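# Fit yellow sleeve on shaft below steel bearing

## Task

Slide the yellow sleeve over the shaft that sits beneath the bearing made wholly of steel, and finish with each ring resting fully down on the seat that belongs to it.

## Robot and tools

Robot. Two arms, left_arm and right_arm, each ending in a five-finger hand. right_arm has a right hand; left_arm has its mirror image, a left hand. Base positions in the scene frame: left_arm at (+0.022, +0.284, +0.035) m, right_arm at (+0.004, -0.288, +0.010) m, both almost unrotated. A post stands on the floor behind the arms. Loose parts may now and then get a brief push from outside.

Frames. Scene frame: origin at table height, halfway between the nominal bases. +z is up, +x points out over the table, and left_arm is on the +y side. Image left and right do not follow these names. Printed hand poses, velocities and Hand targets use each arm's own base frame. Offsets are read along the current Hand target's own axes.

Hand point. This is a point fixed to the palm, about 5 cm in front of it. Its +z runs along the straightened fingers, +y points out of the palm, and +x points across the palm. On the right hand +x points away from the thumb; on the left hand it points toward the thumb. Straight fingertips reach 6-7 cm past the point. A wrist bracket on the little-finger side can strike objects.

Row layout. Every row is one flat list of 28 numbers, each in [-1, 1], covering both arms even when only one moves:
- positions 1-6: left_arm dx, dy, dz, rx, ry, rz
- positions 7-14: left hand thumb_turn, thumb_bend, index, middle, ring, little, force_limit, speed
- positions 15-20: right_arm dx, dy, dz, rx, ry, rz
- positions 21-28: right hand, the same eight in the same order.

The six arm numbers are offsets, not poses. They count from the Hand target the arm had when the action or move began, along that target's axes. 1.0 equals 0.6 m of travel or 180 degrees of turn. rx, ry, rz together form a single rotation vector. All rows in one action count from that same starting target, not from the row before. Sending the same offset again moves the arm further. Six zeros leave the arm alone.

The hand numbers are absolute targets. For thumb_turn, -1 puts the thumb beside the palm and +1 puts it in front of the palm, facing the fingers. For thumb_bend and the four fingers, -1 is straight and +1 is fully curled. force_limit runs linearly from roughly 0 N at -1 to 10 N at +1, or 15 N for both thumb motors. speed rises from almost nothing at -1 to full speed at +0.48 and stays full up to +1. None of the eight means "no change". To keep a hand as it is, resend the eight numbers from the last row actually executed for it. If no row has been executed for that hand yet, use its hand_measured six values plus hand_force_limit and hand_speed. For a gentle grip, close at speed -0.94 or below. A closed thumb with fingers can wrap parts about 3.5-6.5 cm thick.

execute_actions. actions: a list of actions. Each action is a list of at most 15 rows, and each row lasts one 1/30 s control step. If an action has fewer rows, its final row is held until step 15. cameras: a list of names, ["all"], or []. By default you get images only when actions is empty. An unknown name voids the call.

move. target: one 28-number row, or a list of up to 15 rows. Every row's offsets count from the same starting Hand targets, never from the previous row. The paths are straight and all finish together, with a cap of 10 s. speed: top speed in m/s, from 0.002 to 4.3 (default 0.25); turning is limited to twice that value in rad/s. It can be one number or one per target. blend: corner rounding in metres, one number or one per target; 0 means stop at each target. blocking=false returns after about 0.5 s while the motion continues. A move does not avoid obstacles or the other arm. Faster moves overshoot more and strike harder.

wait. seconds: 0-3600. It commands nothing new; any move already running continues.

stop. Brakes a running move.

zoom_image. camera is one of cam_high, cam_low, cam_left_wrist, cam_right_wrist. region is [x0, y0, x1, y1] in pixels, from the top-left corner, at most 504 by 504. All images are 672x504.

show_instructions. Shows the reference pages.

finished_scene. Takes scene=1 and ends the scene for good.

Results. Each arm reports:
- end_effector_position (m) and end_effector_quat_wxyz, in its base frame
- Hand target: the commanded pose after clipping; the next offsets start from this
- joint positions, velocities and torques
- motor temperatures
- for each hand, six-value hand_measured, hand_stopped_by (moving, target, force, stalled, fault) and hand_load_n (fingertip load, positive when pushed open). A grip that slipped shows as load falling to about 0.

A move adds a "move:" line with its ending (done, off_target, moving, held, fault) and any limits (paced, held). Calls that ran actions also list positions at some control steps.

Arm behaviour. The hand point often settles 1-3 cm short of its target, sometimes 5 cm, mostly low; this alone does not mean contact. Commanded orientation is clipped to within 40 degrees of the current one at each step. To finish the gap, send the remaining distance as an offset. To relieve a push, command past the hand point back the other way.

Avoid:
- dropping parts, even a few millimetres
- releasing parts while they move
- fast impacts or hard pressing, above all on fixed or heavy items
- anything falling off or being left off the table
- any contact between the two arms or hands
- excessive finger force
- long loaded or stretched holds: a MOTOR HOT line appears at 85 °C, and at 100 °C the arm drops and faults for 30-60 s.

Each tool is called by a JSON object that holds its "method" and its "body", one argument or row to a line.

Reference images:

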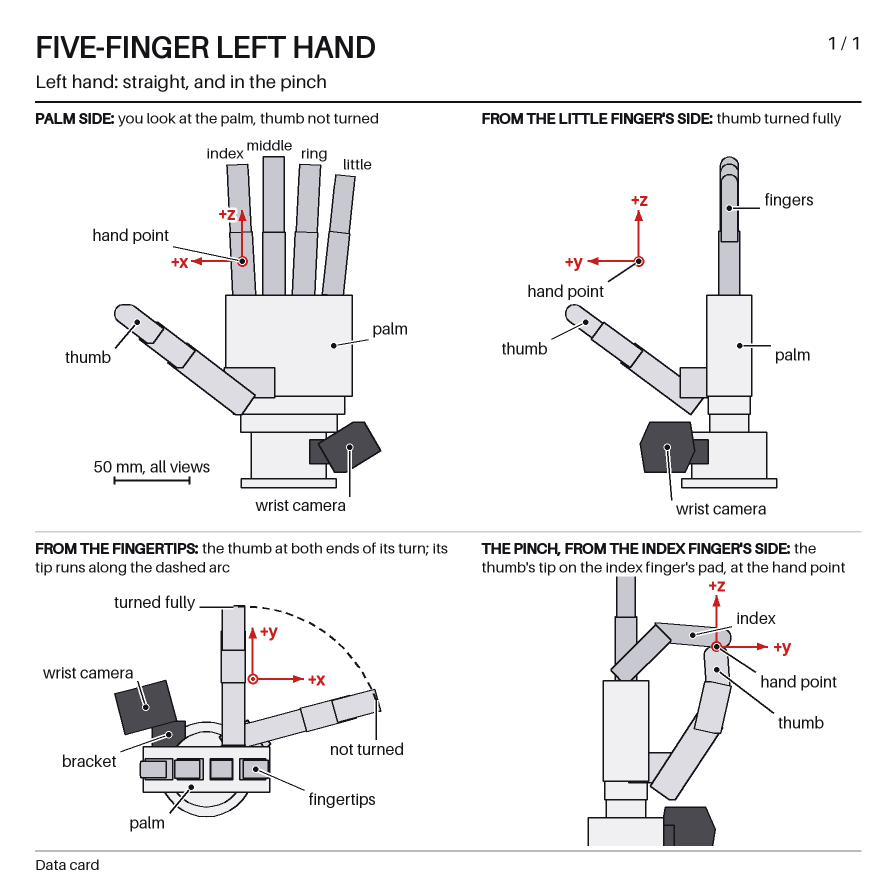

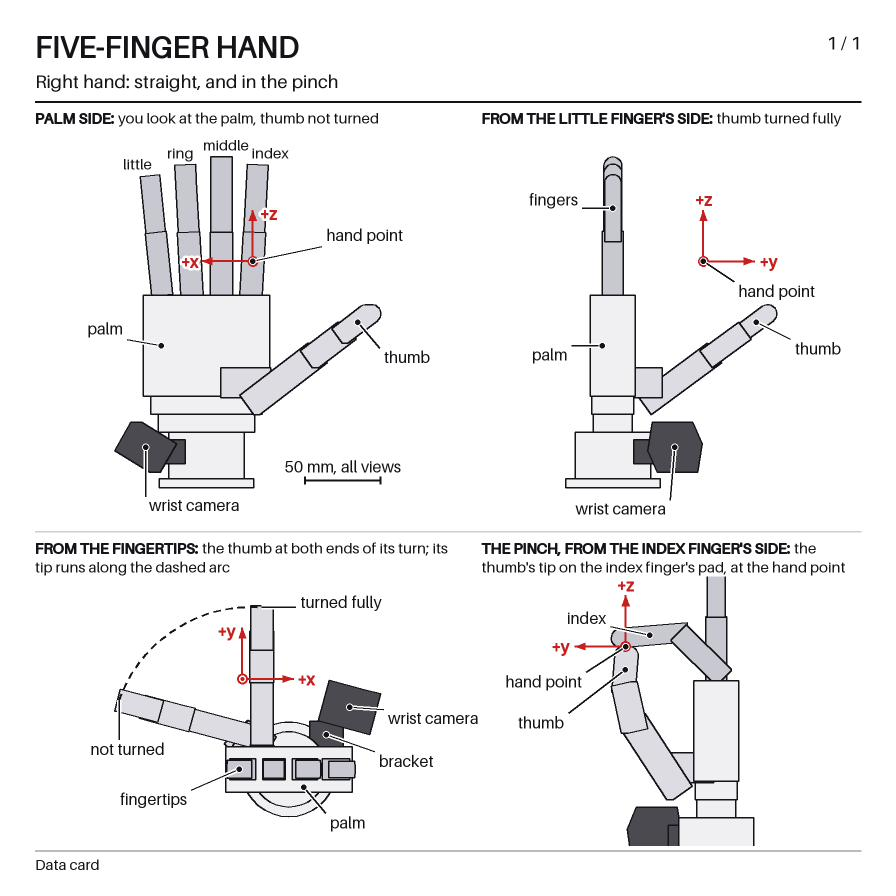

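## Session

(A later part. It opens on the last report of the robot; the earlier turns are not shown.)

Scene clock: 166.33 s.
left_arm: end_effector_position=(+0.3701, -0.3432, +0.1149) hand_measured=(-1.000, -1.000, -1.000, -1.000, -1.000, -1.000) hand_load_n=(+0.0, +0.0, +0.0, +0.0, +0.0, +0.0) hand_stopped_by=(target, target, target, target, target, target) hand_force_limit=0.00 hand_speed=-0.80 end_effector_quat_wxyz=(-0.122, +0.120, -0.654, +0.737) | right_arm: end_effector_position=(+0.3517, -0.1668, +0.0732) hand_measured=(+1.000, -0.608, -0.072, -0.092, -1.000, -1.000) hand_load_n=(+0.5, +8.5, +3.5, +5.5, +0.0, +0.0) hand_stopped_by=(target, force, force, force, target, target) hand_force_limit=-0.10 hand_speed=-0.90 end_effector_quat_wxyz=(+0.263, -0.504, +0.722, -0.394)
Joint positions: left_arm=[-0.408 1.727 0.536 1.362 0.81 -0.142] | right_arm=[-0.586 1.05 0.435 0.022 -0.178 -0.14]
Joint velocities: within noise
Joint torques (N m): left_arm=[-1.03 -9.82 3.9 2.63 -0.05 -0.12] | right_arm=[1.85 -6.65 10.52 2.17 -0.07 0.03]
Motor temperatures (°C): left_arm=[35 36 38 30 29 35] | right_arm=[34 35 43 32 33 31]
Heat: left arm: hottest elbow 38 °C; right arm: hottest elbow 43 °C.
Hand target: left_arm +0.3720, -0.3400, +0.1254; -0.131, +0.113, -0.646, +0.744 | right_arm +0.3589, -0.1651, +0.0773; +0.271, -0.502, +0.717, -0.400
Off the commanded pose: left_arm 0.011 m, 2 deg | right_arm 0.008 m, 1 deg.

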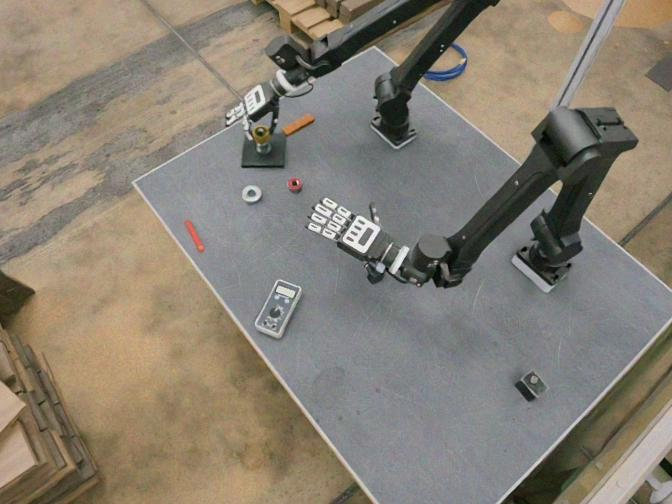

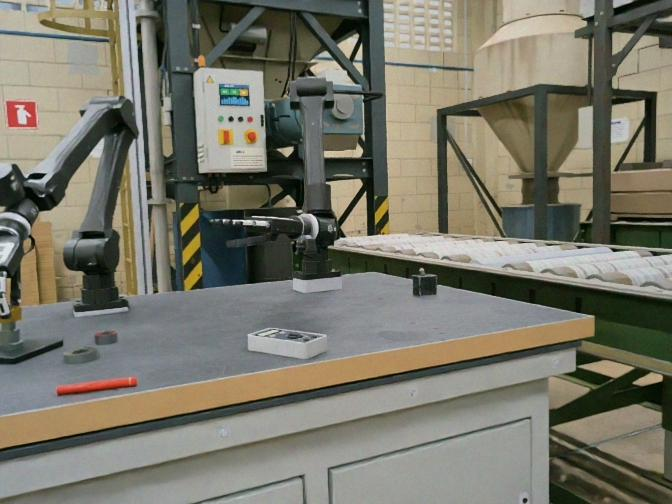

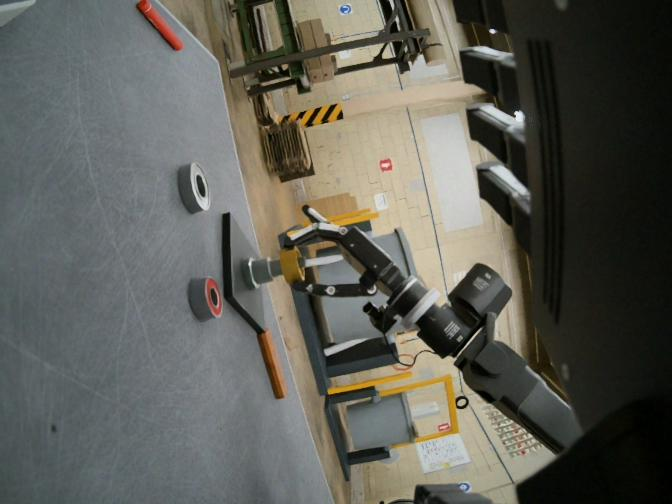

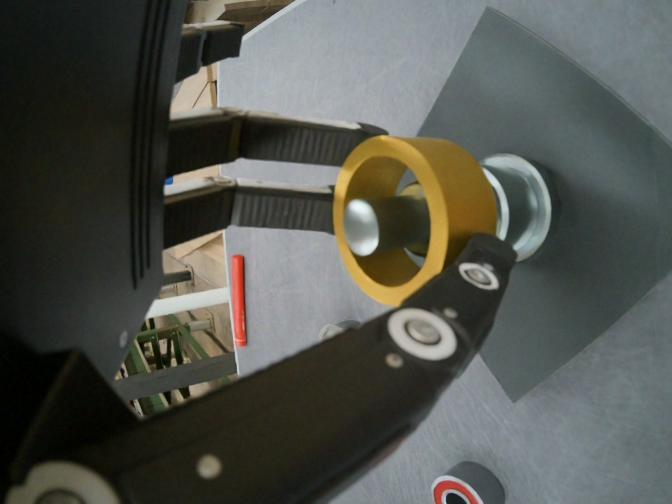

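{"method": "move", "body": {
  "target": [0,0,0,0,0,0,-1,-1,-1,-1,-1,-1,0,-0.8,0,0.0118,0.0074,0,0,0,1,-0.1,0.2,0.2,-1,-1,-0.1,-0.9],
  "speed": 0.03,
  "cameras": ["cam_left_wrist","cam_high","cam_right_wrist"]
}}

{"method": "zoom_image", "body": {
  "camera": "cam_left_wrist",
  "region": [220, 190, 370, 320]
}}

{"method": "zoom_image", "body": {
  "camera": "cam_high",
  "region": [220, 80, 310, 180]
}}

Scene clock: 167.50 s.
left_arm: end_effector_position=(+0.3701, -0.3432, +0.1149) hand_measured=(-1.000, -1.000, -1.000, -1.000, -1.000, -1.000) hand_load_n=(+0.0, +0.0, +0.0, +0.0, +0.0, +0.0) hand_stopped_by=(target, target, target, target, target, target) hand_force_limit=0.00 hand_speed=-0.80 end_effector_quat_wxyz=(-0.122, +0.120, -0.654, +0.737) | right_arm: end_effector_position=(+0.3516, -0.1667, +0.0647) hand_measured=(+1.000, -0.608, -0.072, -0.092, -1.000, -1.000) hand_load_n=(+0.5, +9.0, +3.5, +5.0, +0.0, +0.0) hand_stopped_by=(target, force, force, force, target, target) hand_force_limit=-0.10 hand_speed=-0.90 end_effector_quat_wxyz=(+0.263, -0.504, +0.722, -0.394)
Joint positions: left_arm=[-0.408 1.727 0.536 1.362 0.81 -0.142] | right_arm=[-0.586 1.073 0.421 0.058 -0.178 -0.14]
Joint torques (N m): left_arm=[-0.91 -9.7 3.93 2.62 -0.04 -0.12] | right_arm=[1.67 -6.83 10.39 2.24 -0.1 0.05]
Heat: left arm: hottest elbow 38 °C; right arm: hottest elbow 43 °C.
Hand target: left_arm +0.3720, -0.3400, +0.1254; -0.131, +0.113, -0.646, +0.744 | right_arm +0.3588, -0.1651, +0.0690; +0.271, -0.502, +0.717, -0.400
Off the commanded pose: left_arm 0.011 m, 2 deg | right_arm 0.009 m, 1 deg.
move: done
Images, in order (width x height): cam_high 672x504, cam_left_wrist 672x504, cam_right_wrist 672x504.

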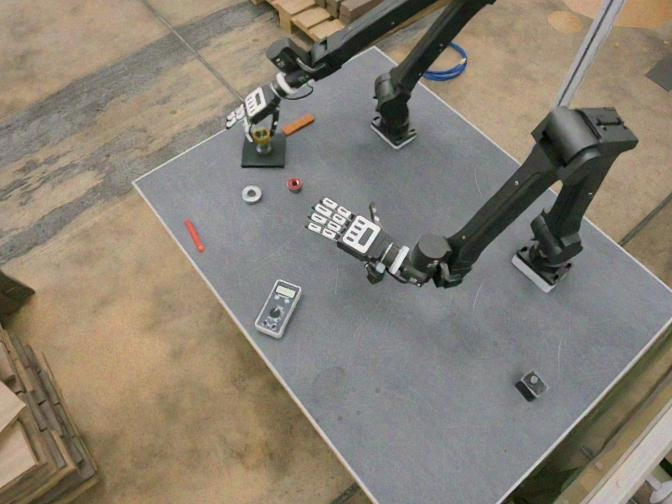

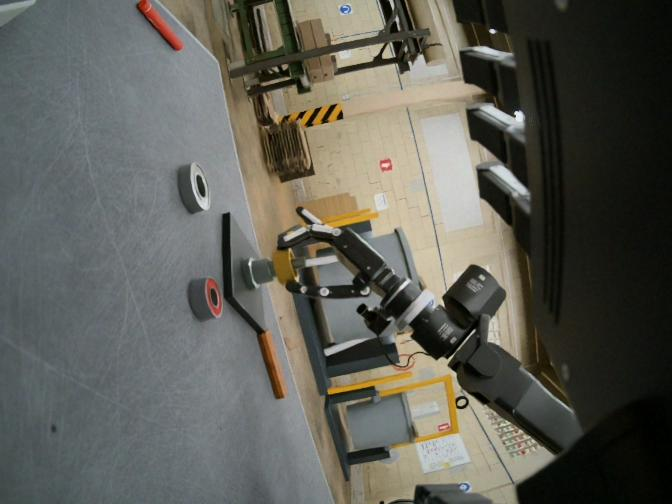

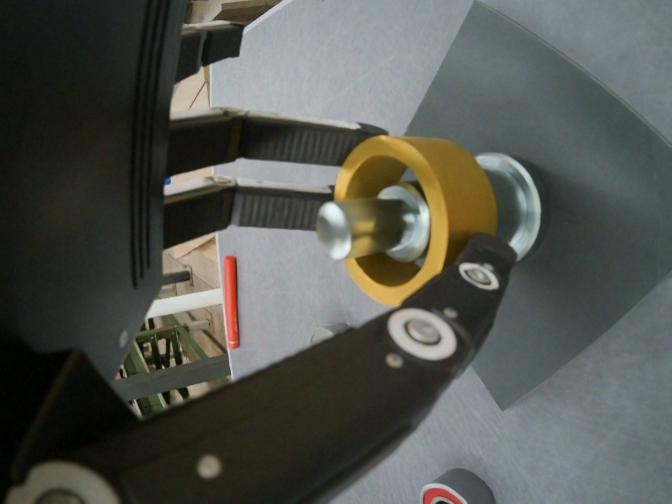

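Scaled by 3.360 from the camera's image (finer frame: 960x720).

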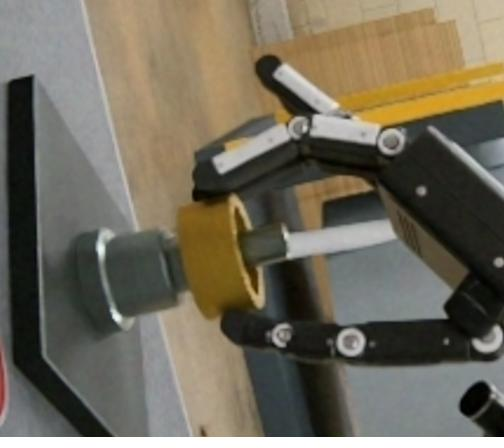

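Scaled by 5.040 from the camera's image (finer frame: 960x720).

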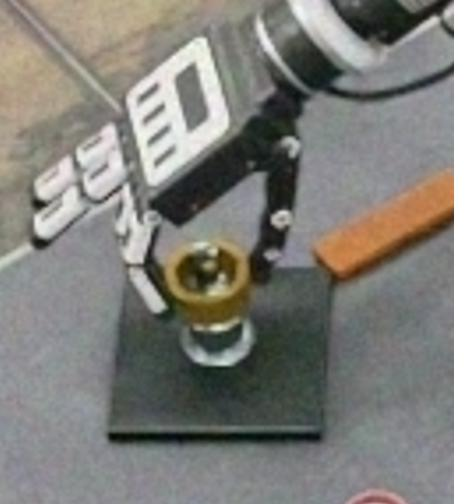

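{"method": "move", "body": {
  "target": [0,0,0,0,0,0,-1,-1,-1,-1,-1,-1,0,-0.8,0,0.0071,0.0045,0,0,0,1,-0.1,0.2,0.2,-1,-1,-0.1,-0.9],
  "speed": 0.02,
  "cameras": ["cam_left_wrist","cam_high","cam_right_wrist"]
}}

{"method": "zoom_image", "body": {
  "camera": "cam_left_wrist",
  "region": [220, 190, 370, 320]
}}

{"method": "zoom_image", "body": {
  "camera": "cam_right_wrist",
  "region": [310, 100, 610, 320]
}}

Scene clock: 168.50 s.
left_arm: end_effector_position=(+0.3701, -0.3432, +0.1149) hand_measured=(-1.000, -1.000, -1.000, -1.000, -1.000, -1.000) hand_load_n=(+0.0, +0.0, +0.0, +0.0, +0.0, +0.0) hand_stopped_by=(target, target, target, target, target, target) hand_force_limit=0.00 hand_speed=-0.80 end_effector_quat_wxyz=(-0.122, +0.120, -0.654, +0.737) | right_arm: end_effector_position=(+0.3519, -0.1670, +0.0604) hand_measured=(+1.000, -0.608, -0.072, -0.092, -1.000, -1.000) hand_load_n=(+0.5, +9.0, +3.5, +5.5, +0.0, +0.0) hand_stopped_by=(target, force, force, force, target, target) hand_force_limit=-0.10 hand_speed=-0.90 end_effector_quat_wxyz=(+0.263, -0.504, +0.721, -0.395)
Joint positions: left_arm=[-0.408 1.727 0.536 1.362 0.81 -0.142] | right_arm=[-0.586 1.086 0.414 0.08 -0.178 -0.14]
Joint torques (N m): left_arm=[-1.08 -9.76 3.86 2.58 -0.04 -0.12] | right_arm=[2.08 -6.65 10.1 2.28 -0.1 0.05]
Heat: left arm: hottest elbow 38 °C; right arm: hottest elbow 43 °C.
Hand target: left_arm +0.3720, -0.3400, +0.1254; -0.131, +0.113, -0.646, +0.744 | right_arm +0.3588, -0.1652, +0.0639; +0.271, -0.502, +0.717, -0.400
Off the commanded pose: left_arm 0.011 m, 2 deg | right_arm 0.008 m, 1 deg.
move: done
Images, in order (width x height): cam_high 672x504, cam_left_wrist 672x504, cam_right_wrist 672x504.

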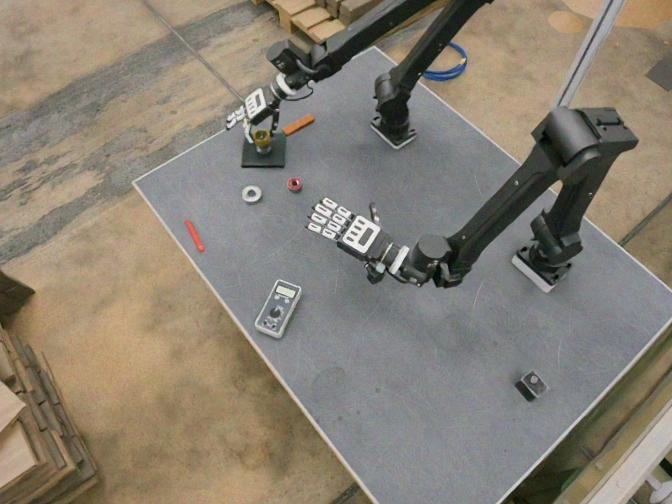

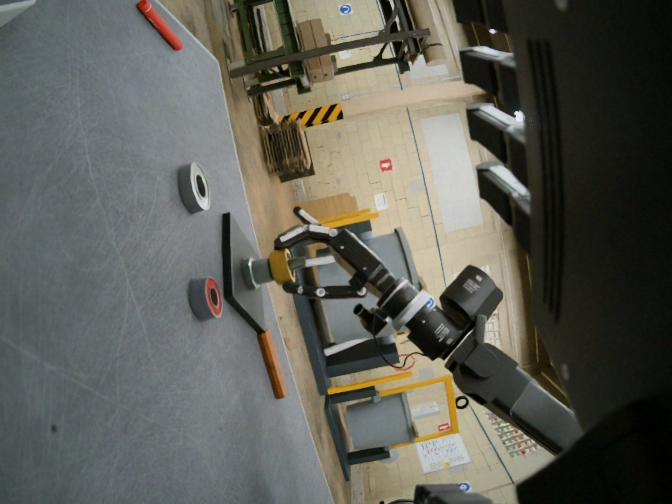

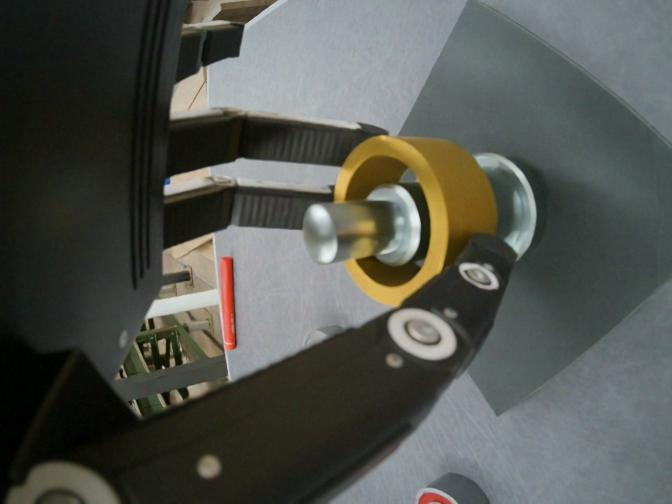

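Scaled by 3.360 from the camera's image (finer frame: 960x720).

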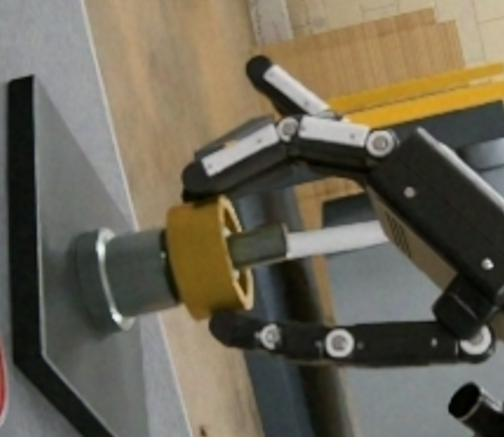

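Scaled by 1.680 from the camera's image (finer frame: 960x720).

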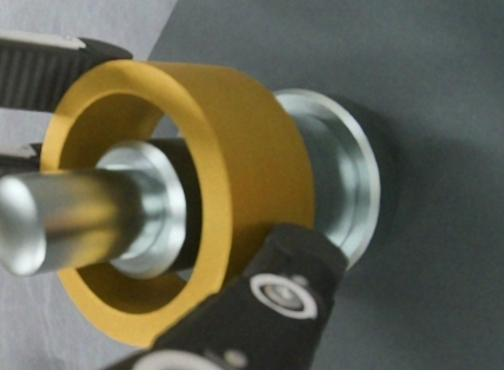

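{"method": "zoom_image", "body": {
  "camera": "cam_right_wrist",
  "region": [310, 120, 460, 320]
}}

{"method": "zoom_image", "body": {
  "camera": "cam_high",
  "region": [240, 110, 290, 170]
}}

{"method": "zoom_image", "body": {
  "camera": "cam_left_wrist",
  "region": [240, 230, 320, 310]
}}

Scaled by 2.520 from the camera's image (finer frame: 960x720).

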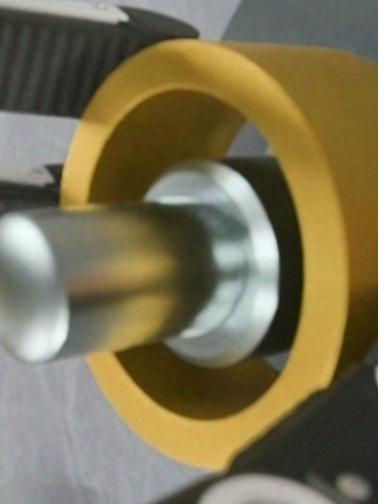

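Scaled by 8.400 from the camera's image (finer frame: 960x720).

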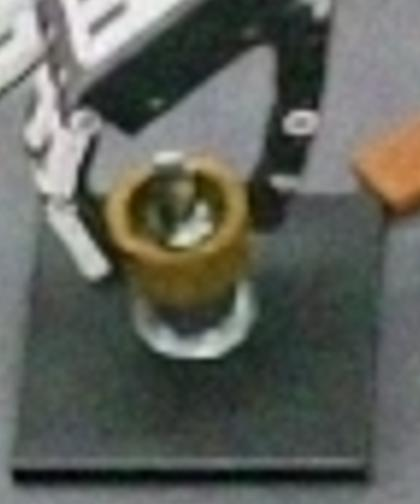

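Scaled by 6.300 from the camera's image (finer frame: 960x720).

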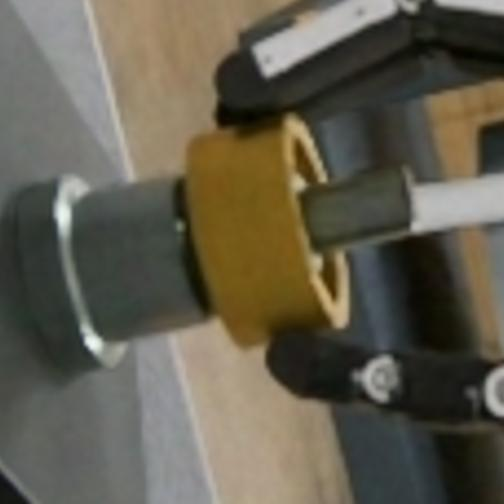

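{"method": "move", "body": {
  "target": [0,0,0,0,0,0,-1,-1,-1,-1,-1,-1,0,-0.8,0,0.0071,0.0045,0,0,0,1,-0.1,0.2,0.2,-1,-1,-0.1,-0.9],
  "speed": 0.02,
  "cameras": ["cam_left_wrist","cam_high","cam_right_wrist"]
}}

{"method": "zoom_image", "body": {
  "camera": "cam_left_wrist",
  "region": [240, 230, 320, 310]
}}

{"method": "zoom_image", "body": {
  "camera": "cam_high",
  "region": [240, 110, 290, 170]
}}

Scene clock: 170.63 s.
left_arm: end_effector_position=(+0.3701, -0.3432, +0.1149) hand_measured=(-1.000, -1.000, -1.000, -1.000, -1.000, -1.000) hand_load_n=(+0.0, +0.0, +0.0, +0.0, +0.0, +0.0) hand_stopped_by=(target, target, target, target, target, target) hand_force_limit=0.00 hand_speed=-0.80 end_effector_quat_wxyz=(-0.122, +0.120, -0.654, +0.737) | right_arm: end_effector_position=(+0.3519, -0.1670, +0.0553) hand_measured=(+1.000, -0.608, -0.072, -0.092, -1.000, -1.000) hand_load_n=(+0.5, +8.5, +3.0, +5.5, +0.0, +0.0) hand_stopped_by=(target, force, force, force, target, target) hand_force_limit=-0.10 hand_speed=-0.90 end_effector_quat_wxyz=(+0.263, -0.504, +0.722, -0.395)
Joint positions: left_arm=[-0.408 1.727 0.536 1.362 0.81 -0.142] | right_arm=[-0.586 1.102 0.406 0.103 -0.178 -0.14]
Joint torques (N m): left_arm=[-1.03 -9.76 3.89 2.62 -0.05 -0.11] | right_arm=[1.67 -6.83 10.04 2.11 -0.09 0.03]
Heat: left arm: hottest elbow 38 °C; right arm: hottest elbow 43 °C.
Hand target: left_arm +0.3720, -0.3400, +0.1254; -0.131, +0.113, -0.646, +0.744 | right_arm +0.3587, -0.1652, +0.0588; +0.271, -0.502, +0.717, -0.400
Off the commanded pose: left_arm 0.011 m, 2 deg | right_arm 0.008 m, 1 deg.
move: done
Images, in order (width x height): cam_high 672x504, cam_left_wrist 672x504, cam_right_wrist 672x504.

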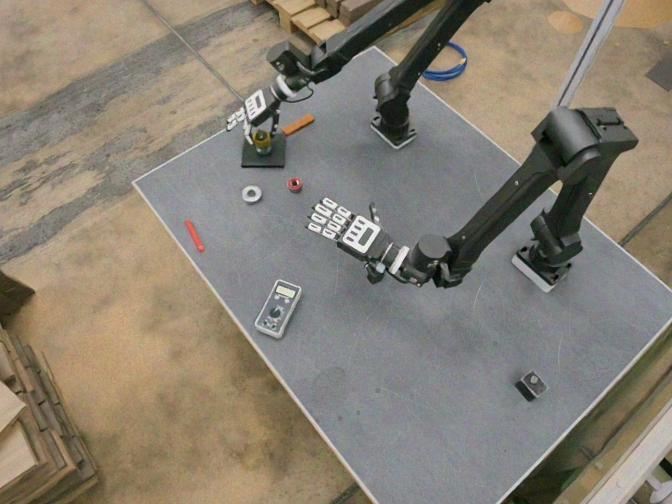

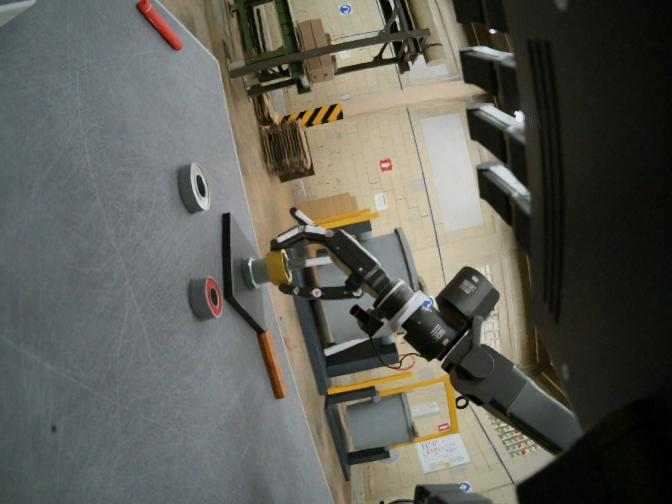

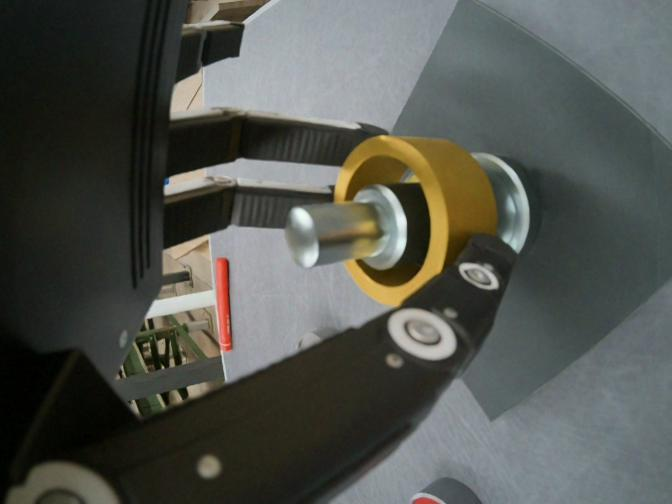

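Scaled by 6.300 from the camera's image (finer frame: 960x720).

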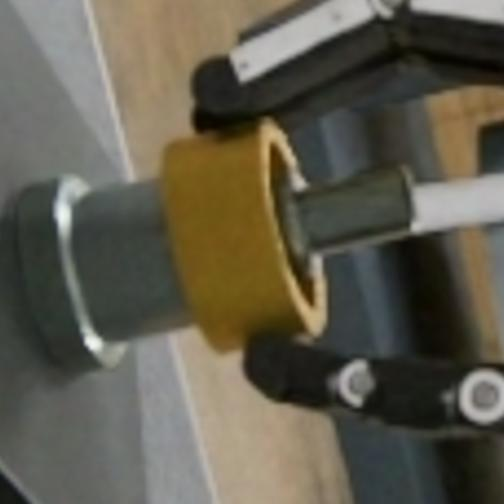

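Scaled by 8.400 from the camera's image (finer frame: 960x720).

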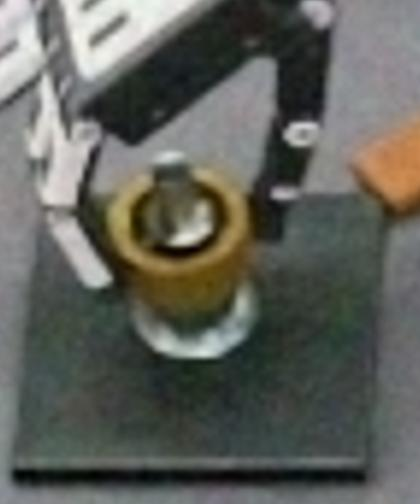

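{"method": "move", "body": {
  "target": [0,0,0,0,0,0,-1,-1,-1,-1,-1,-1,0,-0.8,0,0.0059,0.0037,0,0,0,1,-0.1,0.2,0.2,-1,-1,-0.1,-0.9],
  "speed": 0.02,
  "cameras": ["cam_left_wrist","cam_high","cam_right_wrist"]
}}

{"method": "zoom_image", "body": {
  "camera": "cam_left_wrist",
  "region": [240, 230, 320, 310]
}}

{"method": "zoom_image", "body": {
  "camera": "cam_right_wrist",
  "region": [310, 120, 460, 320]
}}

Scene clock: 173.30 s.
left_arm: end_effector_position=(+0.3701, -0.3432, +0.1149) hand_measured=(-1.000, -1.000, -1.000, -1.000, -1.000, -1.000) hand_load_n=(+0.0, +0.0, +0.0, +0.0, +0.0, +0.0) hand_stopped_by=(target, target, target, target, target, target) hand_force_limit=0.00 hand_speed=-0.80 end_effector_quat_wxyz=(-0.122, +0.120, -0.654, +0.737) | right_arm: end_effector_position=(+0.3530, -0.1675, +0.0550) hand_measured=(+1.000, -0.608, -0.072, -0.092, -1.000, -1.000) hand_load_n=(+0.0, +9.0, +2.5, +5.0, -0.5, +0.0) hand_stopped_by=(target, force, force, force, target, target) hand_force_limit=-0.10 hand_speed=-0.90 end_effector_quat_wxyz=(+0.265, -0.503, +0.720, -0.398)
Joint positions: left_arm=[-0.408 1.727 0.536 1.362 0.81 -0.142] | right_arm=[-0.586 1.106 0.403 0.118 -0.178 -0.138]
Joint torques (N m): left_arm=[-0.97 -9.58 3.85 2.62 -0.05 -0.12] | right_arm=[2.02 -6.18 9.7 2.39 -0.09 0.03]
Heat: left arm: hottest elbow 38 °C; right arm: hottest elbow 43 °C.
Hand target: left_arm +0.3720, -0.3400, +0.1254; -0.131, +0.113, -0.646, +0.744 | right_arm +0.3587, -0.1653, +0.0547; +0.271, -0.502, +0.717, -0.400
Off the commanded pose: left_arm 0.011 m, 2 deg | right_arm 0.006 m, 1 deg.
move: done
Images, in order (width x height): cam_high 672x504, cam_left_wrist 672x504, cam_right_wrist 672x504.

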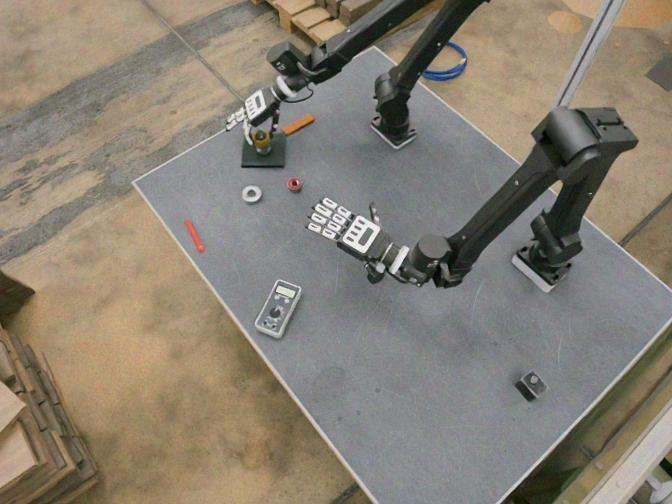

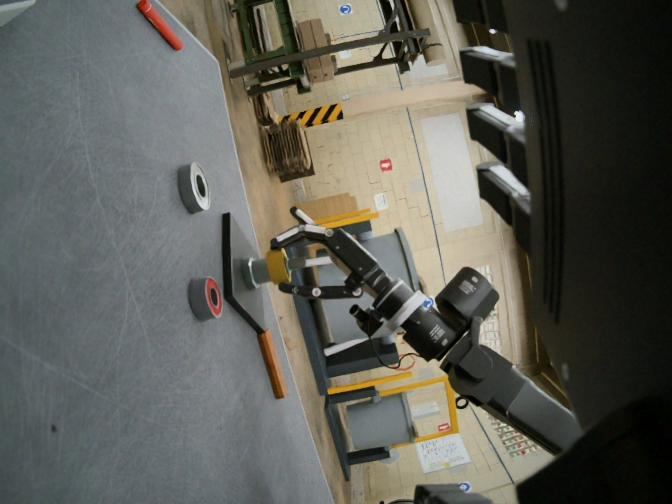

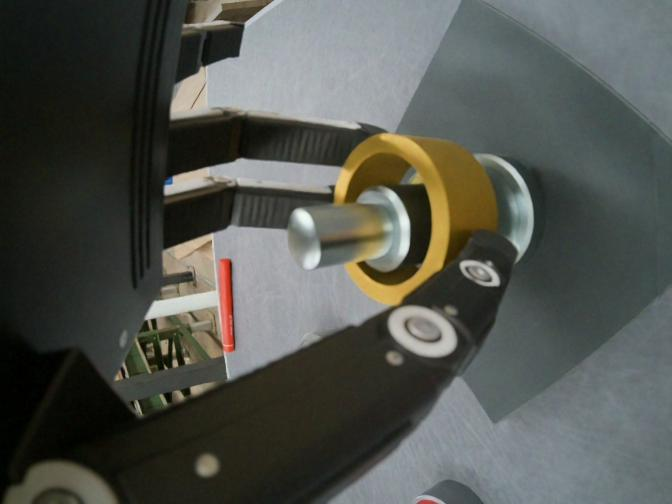

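Scaled by 6.300 from the camera's image (finer frame: 960x720).

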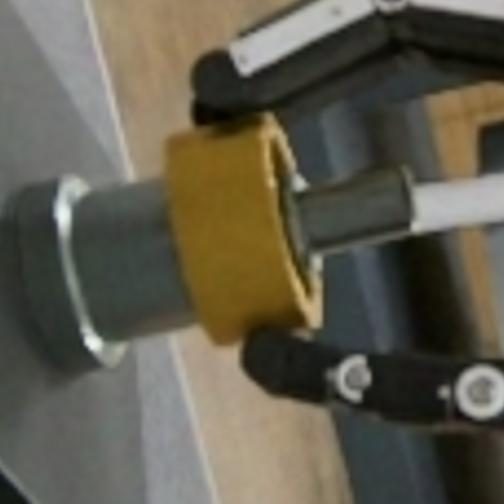

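Scaled by 2.520 from the camera's image (finer frame: 960x720).

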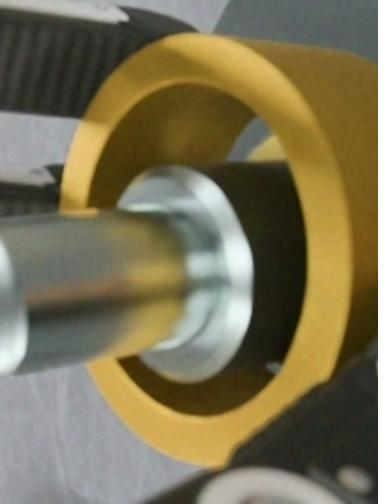

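{"method": "zoom_image", "body": {
  "camera": "cam_high",
  "region": [240, 110, 290, 170]
}}

{"method": "zoom_image", "body": {
  "camera": "cam_right_wrist",
  "region": [280, 120, 560, 320]
}}

Scaled by 8.400 from the camera's image (finer frame: 960x720).

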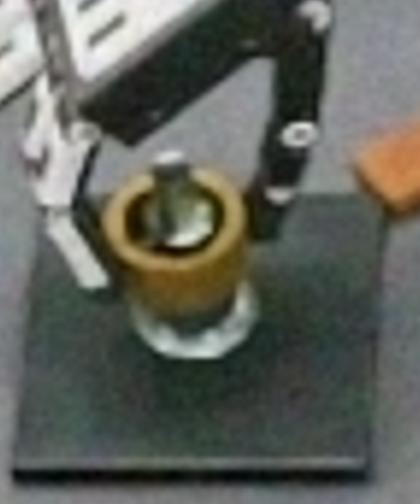

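Scaled by 1.800 from the camera's image (finer frame: 960x720).

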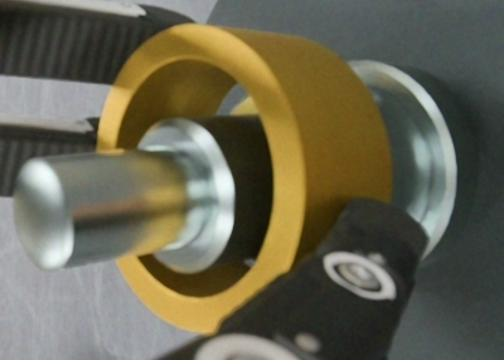

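{"method": "move", "body": {
  "target": [0,0,0,0,0,0,-1,-1,-1,-1,-1,-1,0,-0.8,-0.005,-0.0071,-0.0045,0,0,0,1,-0.1,0.2,0.2,-1,-1,-0.1,-0.9],
  "speed": 0.02,
  "cameras": ["cam_left_wrist","cam_high","cam_right_wrist"]
}}

{"method": "zoom_image", "body": {
  "camera": "cam_right_wrist",
  "region": [280, 120, 560, 320]
}}

Scene clock: 177.00 s.
left_arm: end_effector_position=(+0.3701, -0.3432, +0.1149) hand_measured=(-1.000, -1.000, -1.000, -1.000, -1.000, -1.000) hand_load_n=(+0.0, +0.0, +0.0, +0.0, +0.0, +0.0) hand_stopped_by=(target, target, target, target, target, target) hand_force_limit=0.00 hand_speed=-0.80 end_effector_quat_wxyz=(-0.122, +0.120, -0.654, +0.737) | right_arm: end_effector_position=(+0.3536, -0.1667, +0.0549) hand_measured=(+1.000, -0.610, -0.072, -0.092, -1.000, -1.000) hand_load_n=(-0.5, +9.0, +1.5, +5.0, +0.0, +0.0) hand_stopped_by=(target, force, force, force, target, target) hand_force_limit=-0.10 hand_speed=-0.90 end_effector_quat_wxyz=(+0.264, -0.502, +0.721, -0.398)
Joint positions: left_arm=[-0.408 1.727 0.536 1.362 0.81 -0.142] | right_arm=[-0.581 1.106 0.403 0.118 -0.171 -0.135]
Joint torques (N m): left_arm=[-0.85 -9.58 3.88 2.59 -0.04 -0.12] | right_arm=[2.43 -7.65 10.06 1.44 -0.03 0.03]
Heat: left arm: hottest elbow 38 °C; right arm: hottest elbow 43 °C.
Hand target: left_arm +0.3720, -0.3400, +0.1254; -0.131, +0.113, -0.646, +0.744 | right_arm +0.3598, -0.1624, +0.0597; +0.271, -0.502, +0.717, -0.400
Off the commanded pose: left_arm 0.011 m, 2 deg | right_arm 0.009 m, 1 deg.
move: done
Images, in order (width x height): cam_high 672x504, cam_left_wrist 672x504, cam_right_wrist 672x504.

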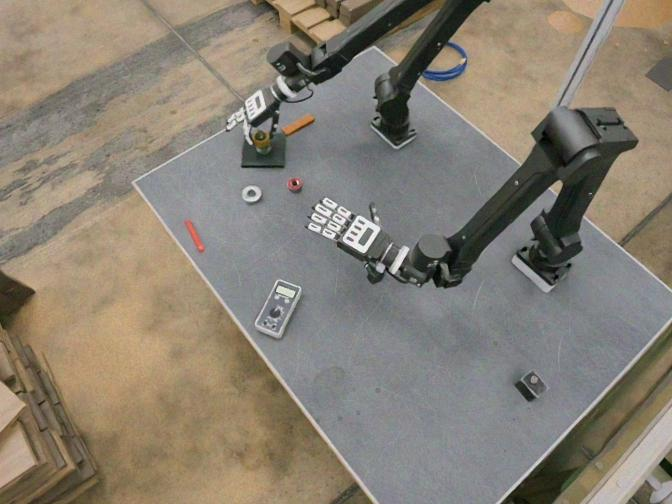

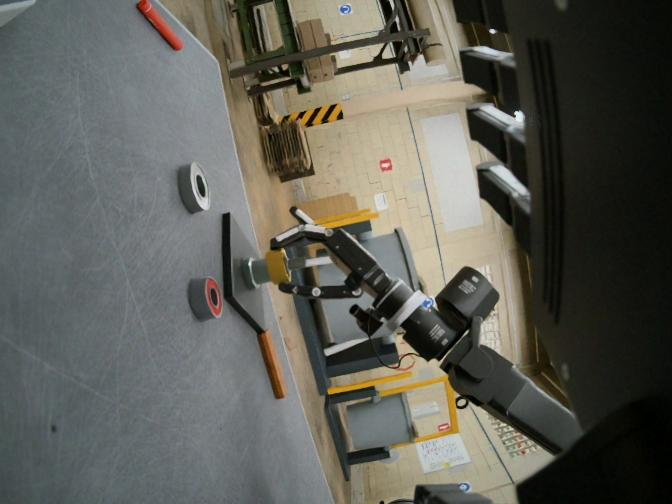

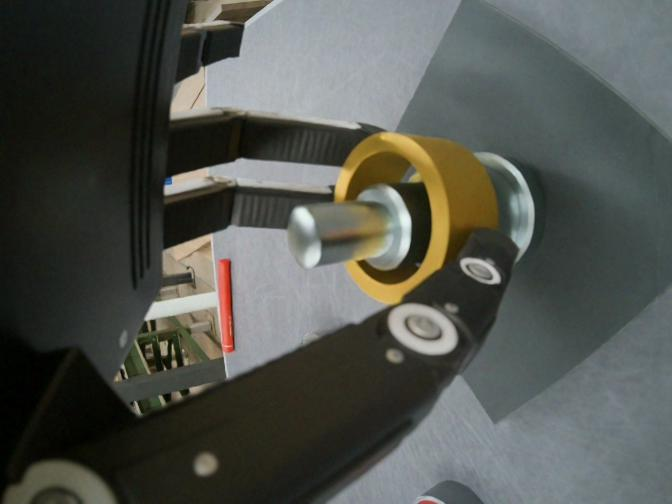

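Scaled by 1.800 from the camera's image (finer frame: 960x720).

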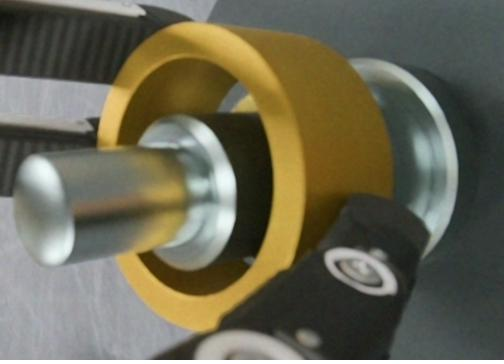

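{"method": "move", "body": {
  "target": [0,0,0,0,0,0,-1,-1,-1,-1,-1,-1,0,-0.8,0,-0.0238,-0.0091,0,0,0,1,-0.1,0.2,0.2,-1,-1,-0.1,-0.9],
  "speed": 0.03,
  "cameras": ["cam_left_wrist","cam_high","cam_right_wrist"]
}}

{"method": "zoom_image", "body": {
  "camera": "cam_right_wrist",
  "region": [280, 120, 560, 320]
}}

Scene clock: 178.93 s.
left_arm: end_effector_position=(+0.3701, -0.3432, +0.1149) hand_measured=(-1.000, -1.000, -1.000, -1.000, -1.000, -1.000) hand_load_n=(-0.5, +0.0, -0.5, +0.0, -0.5, +0.0) hand_stopped_by=(target, target, target, target, target, target) hand_force_limit=0.00 hand_speed=-0.80 end_effector_quat_wxyz=(-0.122, +0.120, -0.654, +0.737) | right_arm: end_effector_position=(+0.3478, -0.1622, +0.0529) hand_measured=(+1.000, -0.610, -0.072, -0.092, -1.000, -1.000) hand_load_n=(+0.0, +7.5, +4.0, +7.0, +0.0, +0.0) hand_stopped_by=(target, force, force, force, target, target) hand_force_limit=-0.10 hand_speed=-0.90 end_effector_quat_wxyz=(+0.258, -0.505, +0.727, -0.387)
Joint positions: left_arm=[-0.408 1.727 0.536 1.362 0.81 -0.142] | right_arm=[-0.577 1.089 0.403 0.075 -0.165 -0.134]
Joint torques (N m): left_arm=[-0.85 -9.64 3.88 2.58 -0.04 -0.12] | right_arm=[2.49 -9.05 12.86 0.83 -0.14 0.03]
Heat: left arm: hottest elbow 38 °C; right arm: hottest elbow 43 °C.
Hand target: left_arm +0.3720, -0.3400, +0.1254; -0.131, +0.113, -0.646, +0.744 | right_arm +0.3627, -0.1633, +0.0747; +0.271, -0.502, +0.717, -0.400
Off the commanded pose: left_arm 0.011 m, 2 deg | right_arm 0.026 m, 2 deg.
move: off_target (right_arm)
Images, in order (width x height): cam_high 672x504, cam_left_wrist 672x504, cam_right_wrist 672x504.

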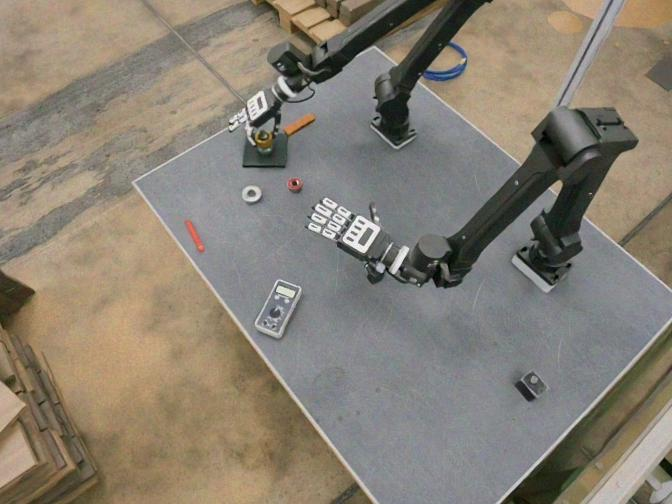

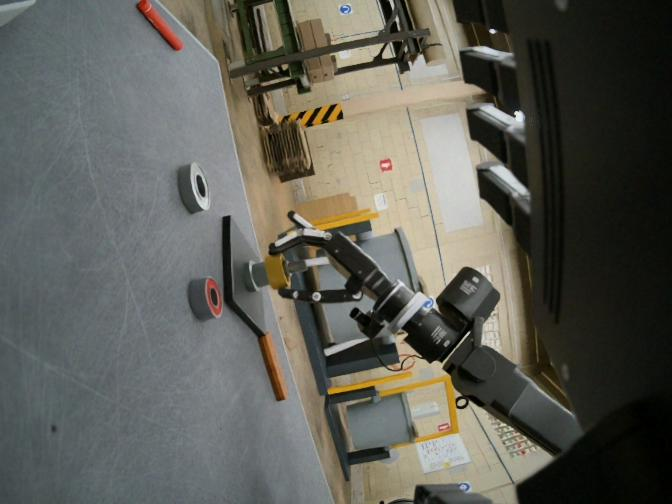

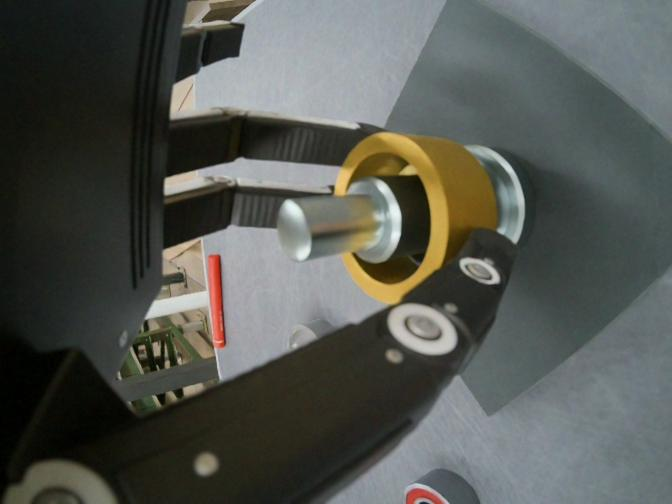

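Scaled by 1.800 from the camera's image (finer frame: 960x720).

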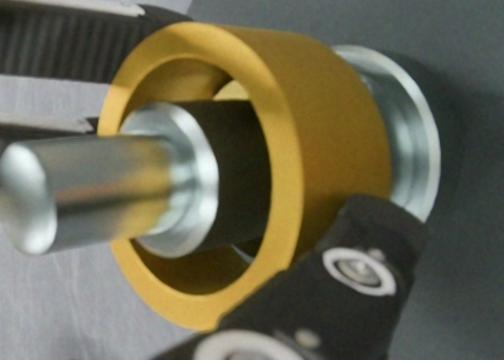

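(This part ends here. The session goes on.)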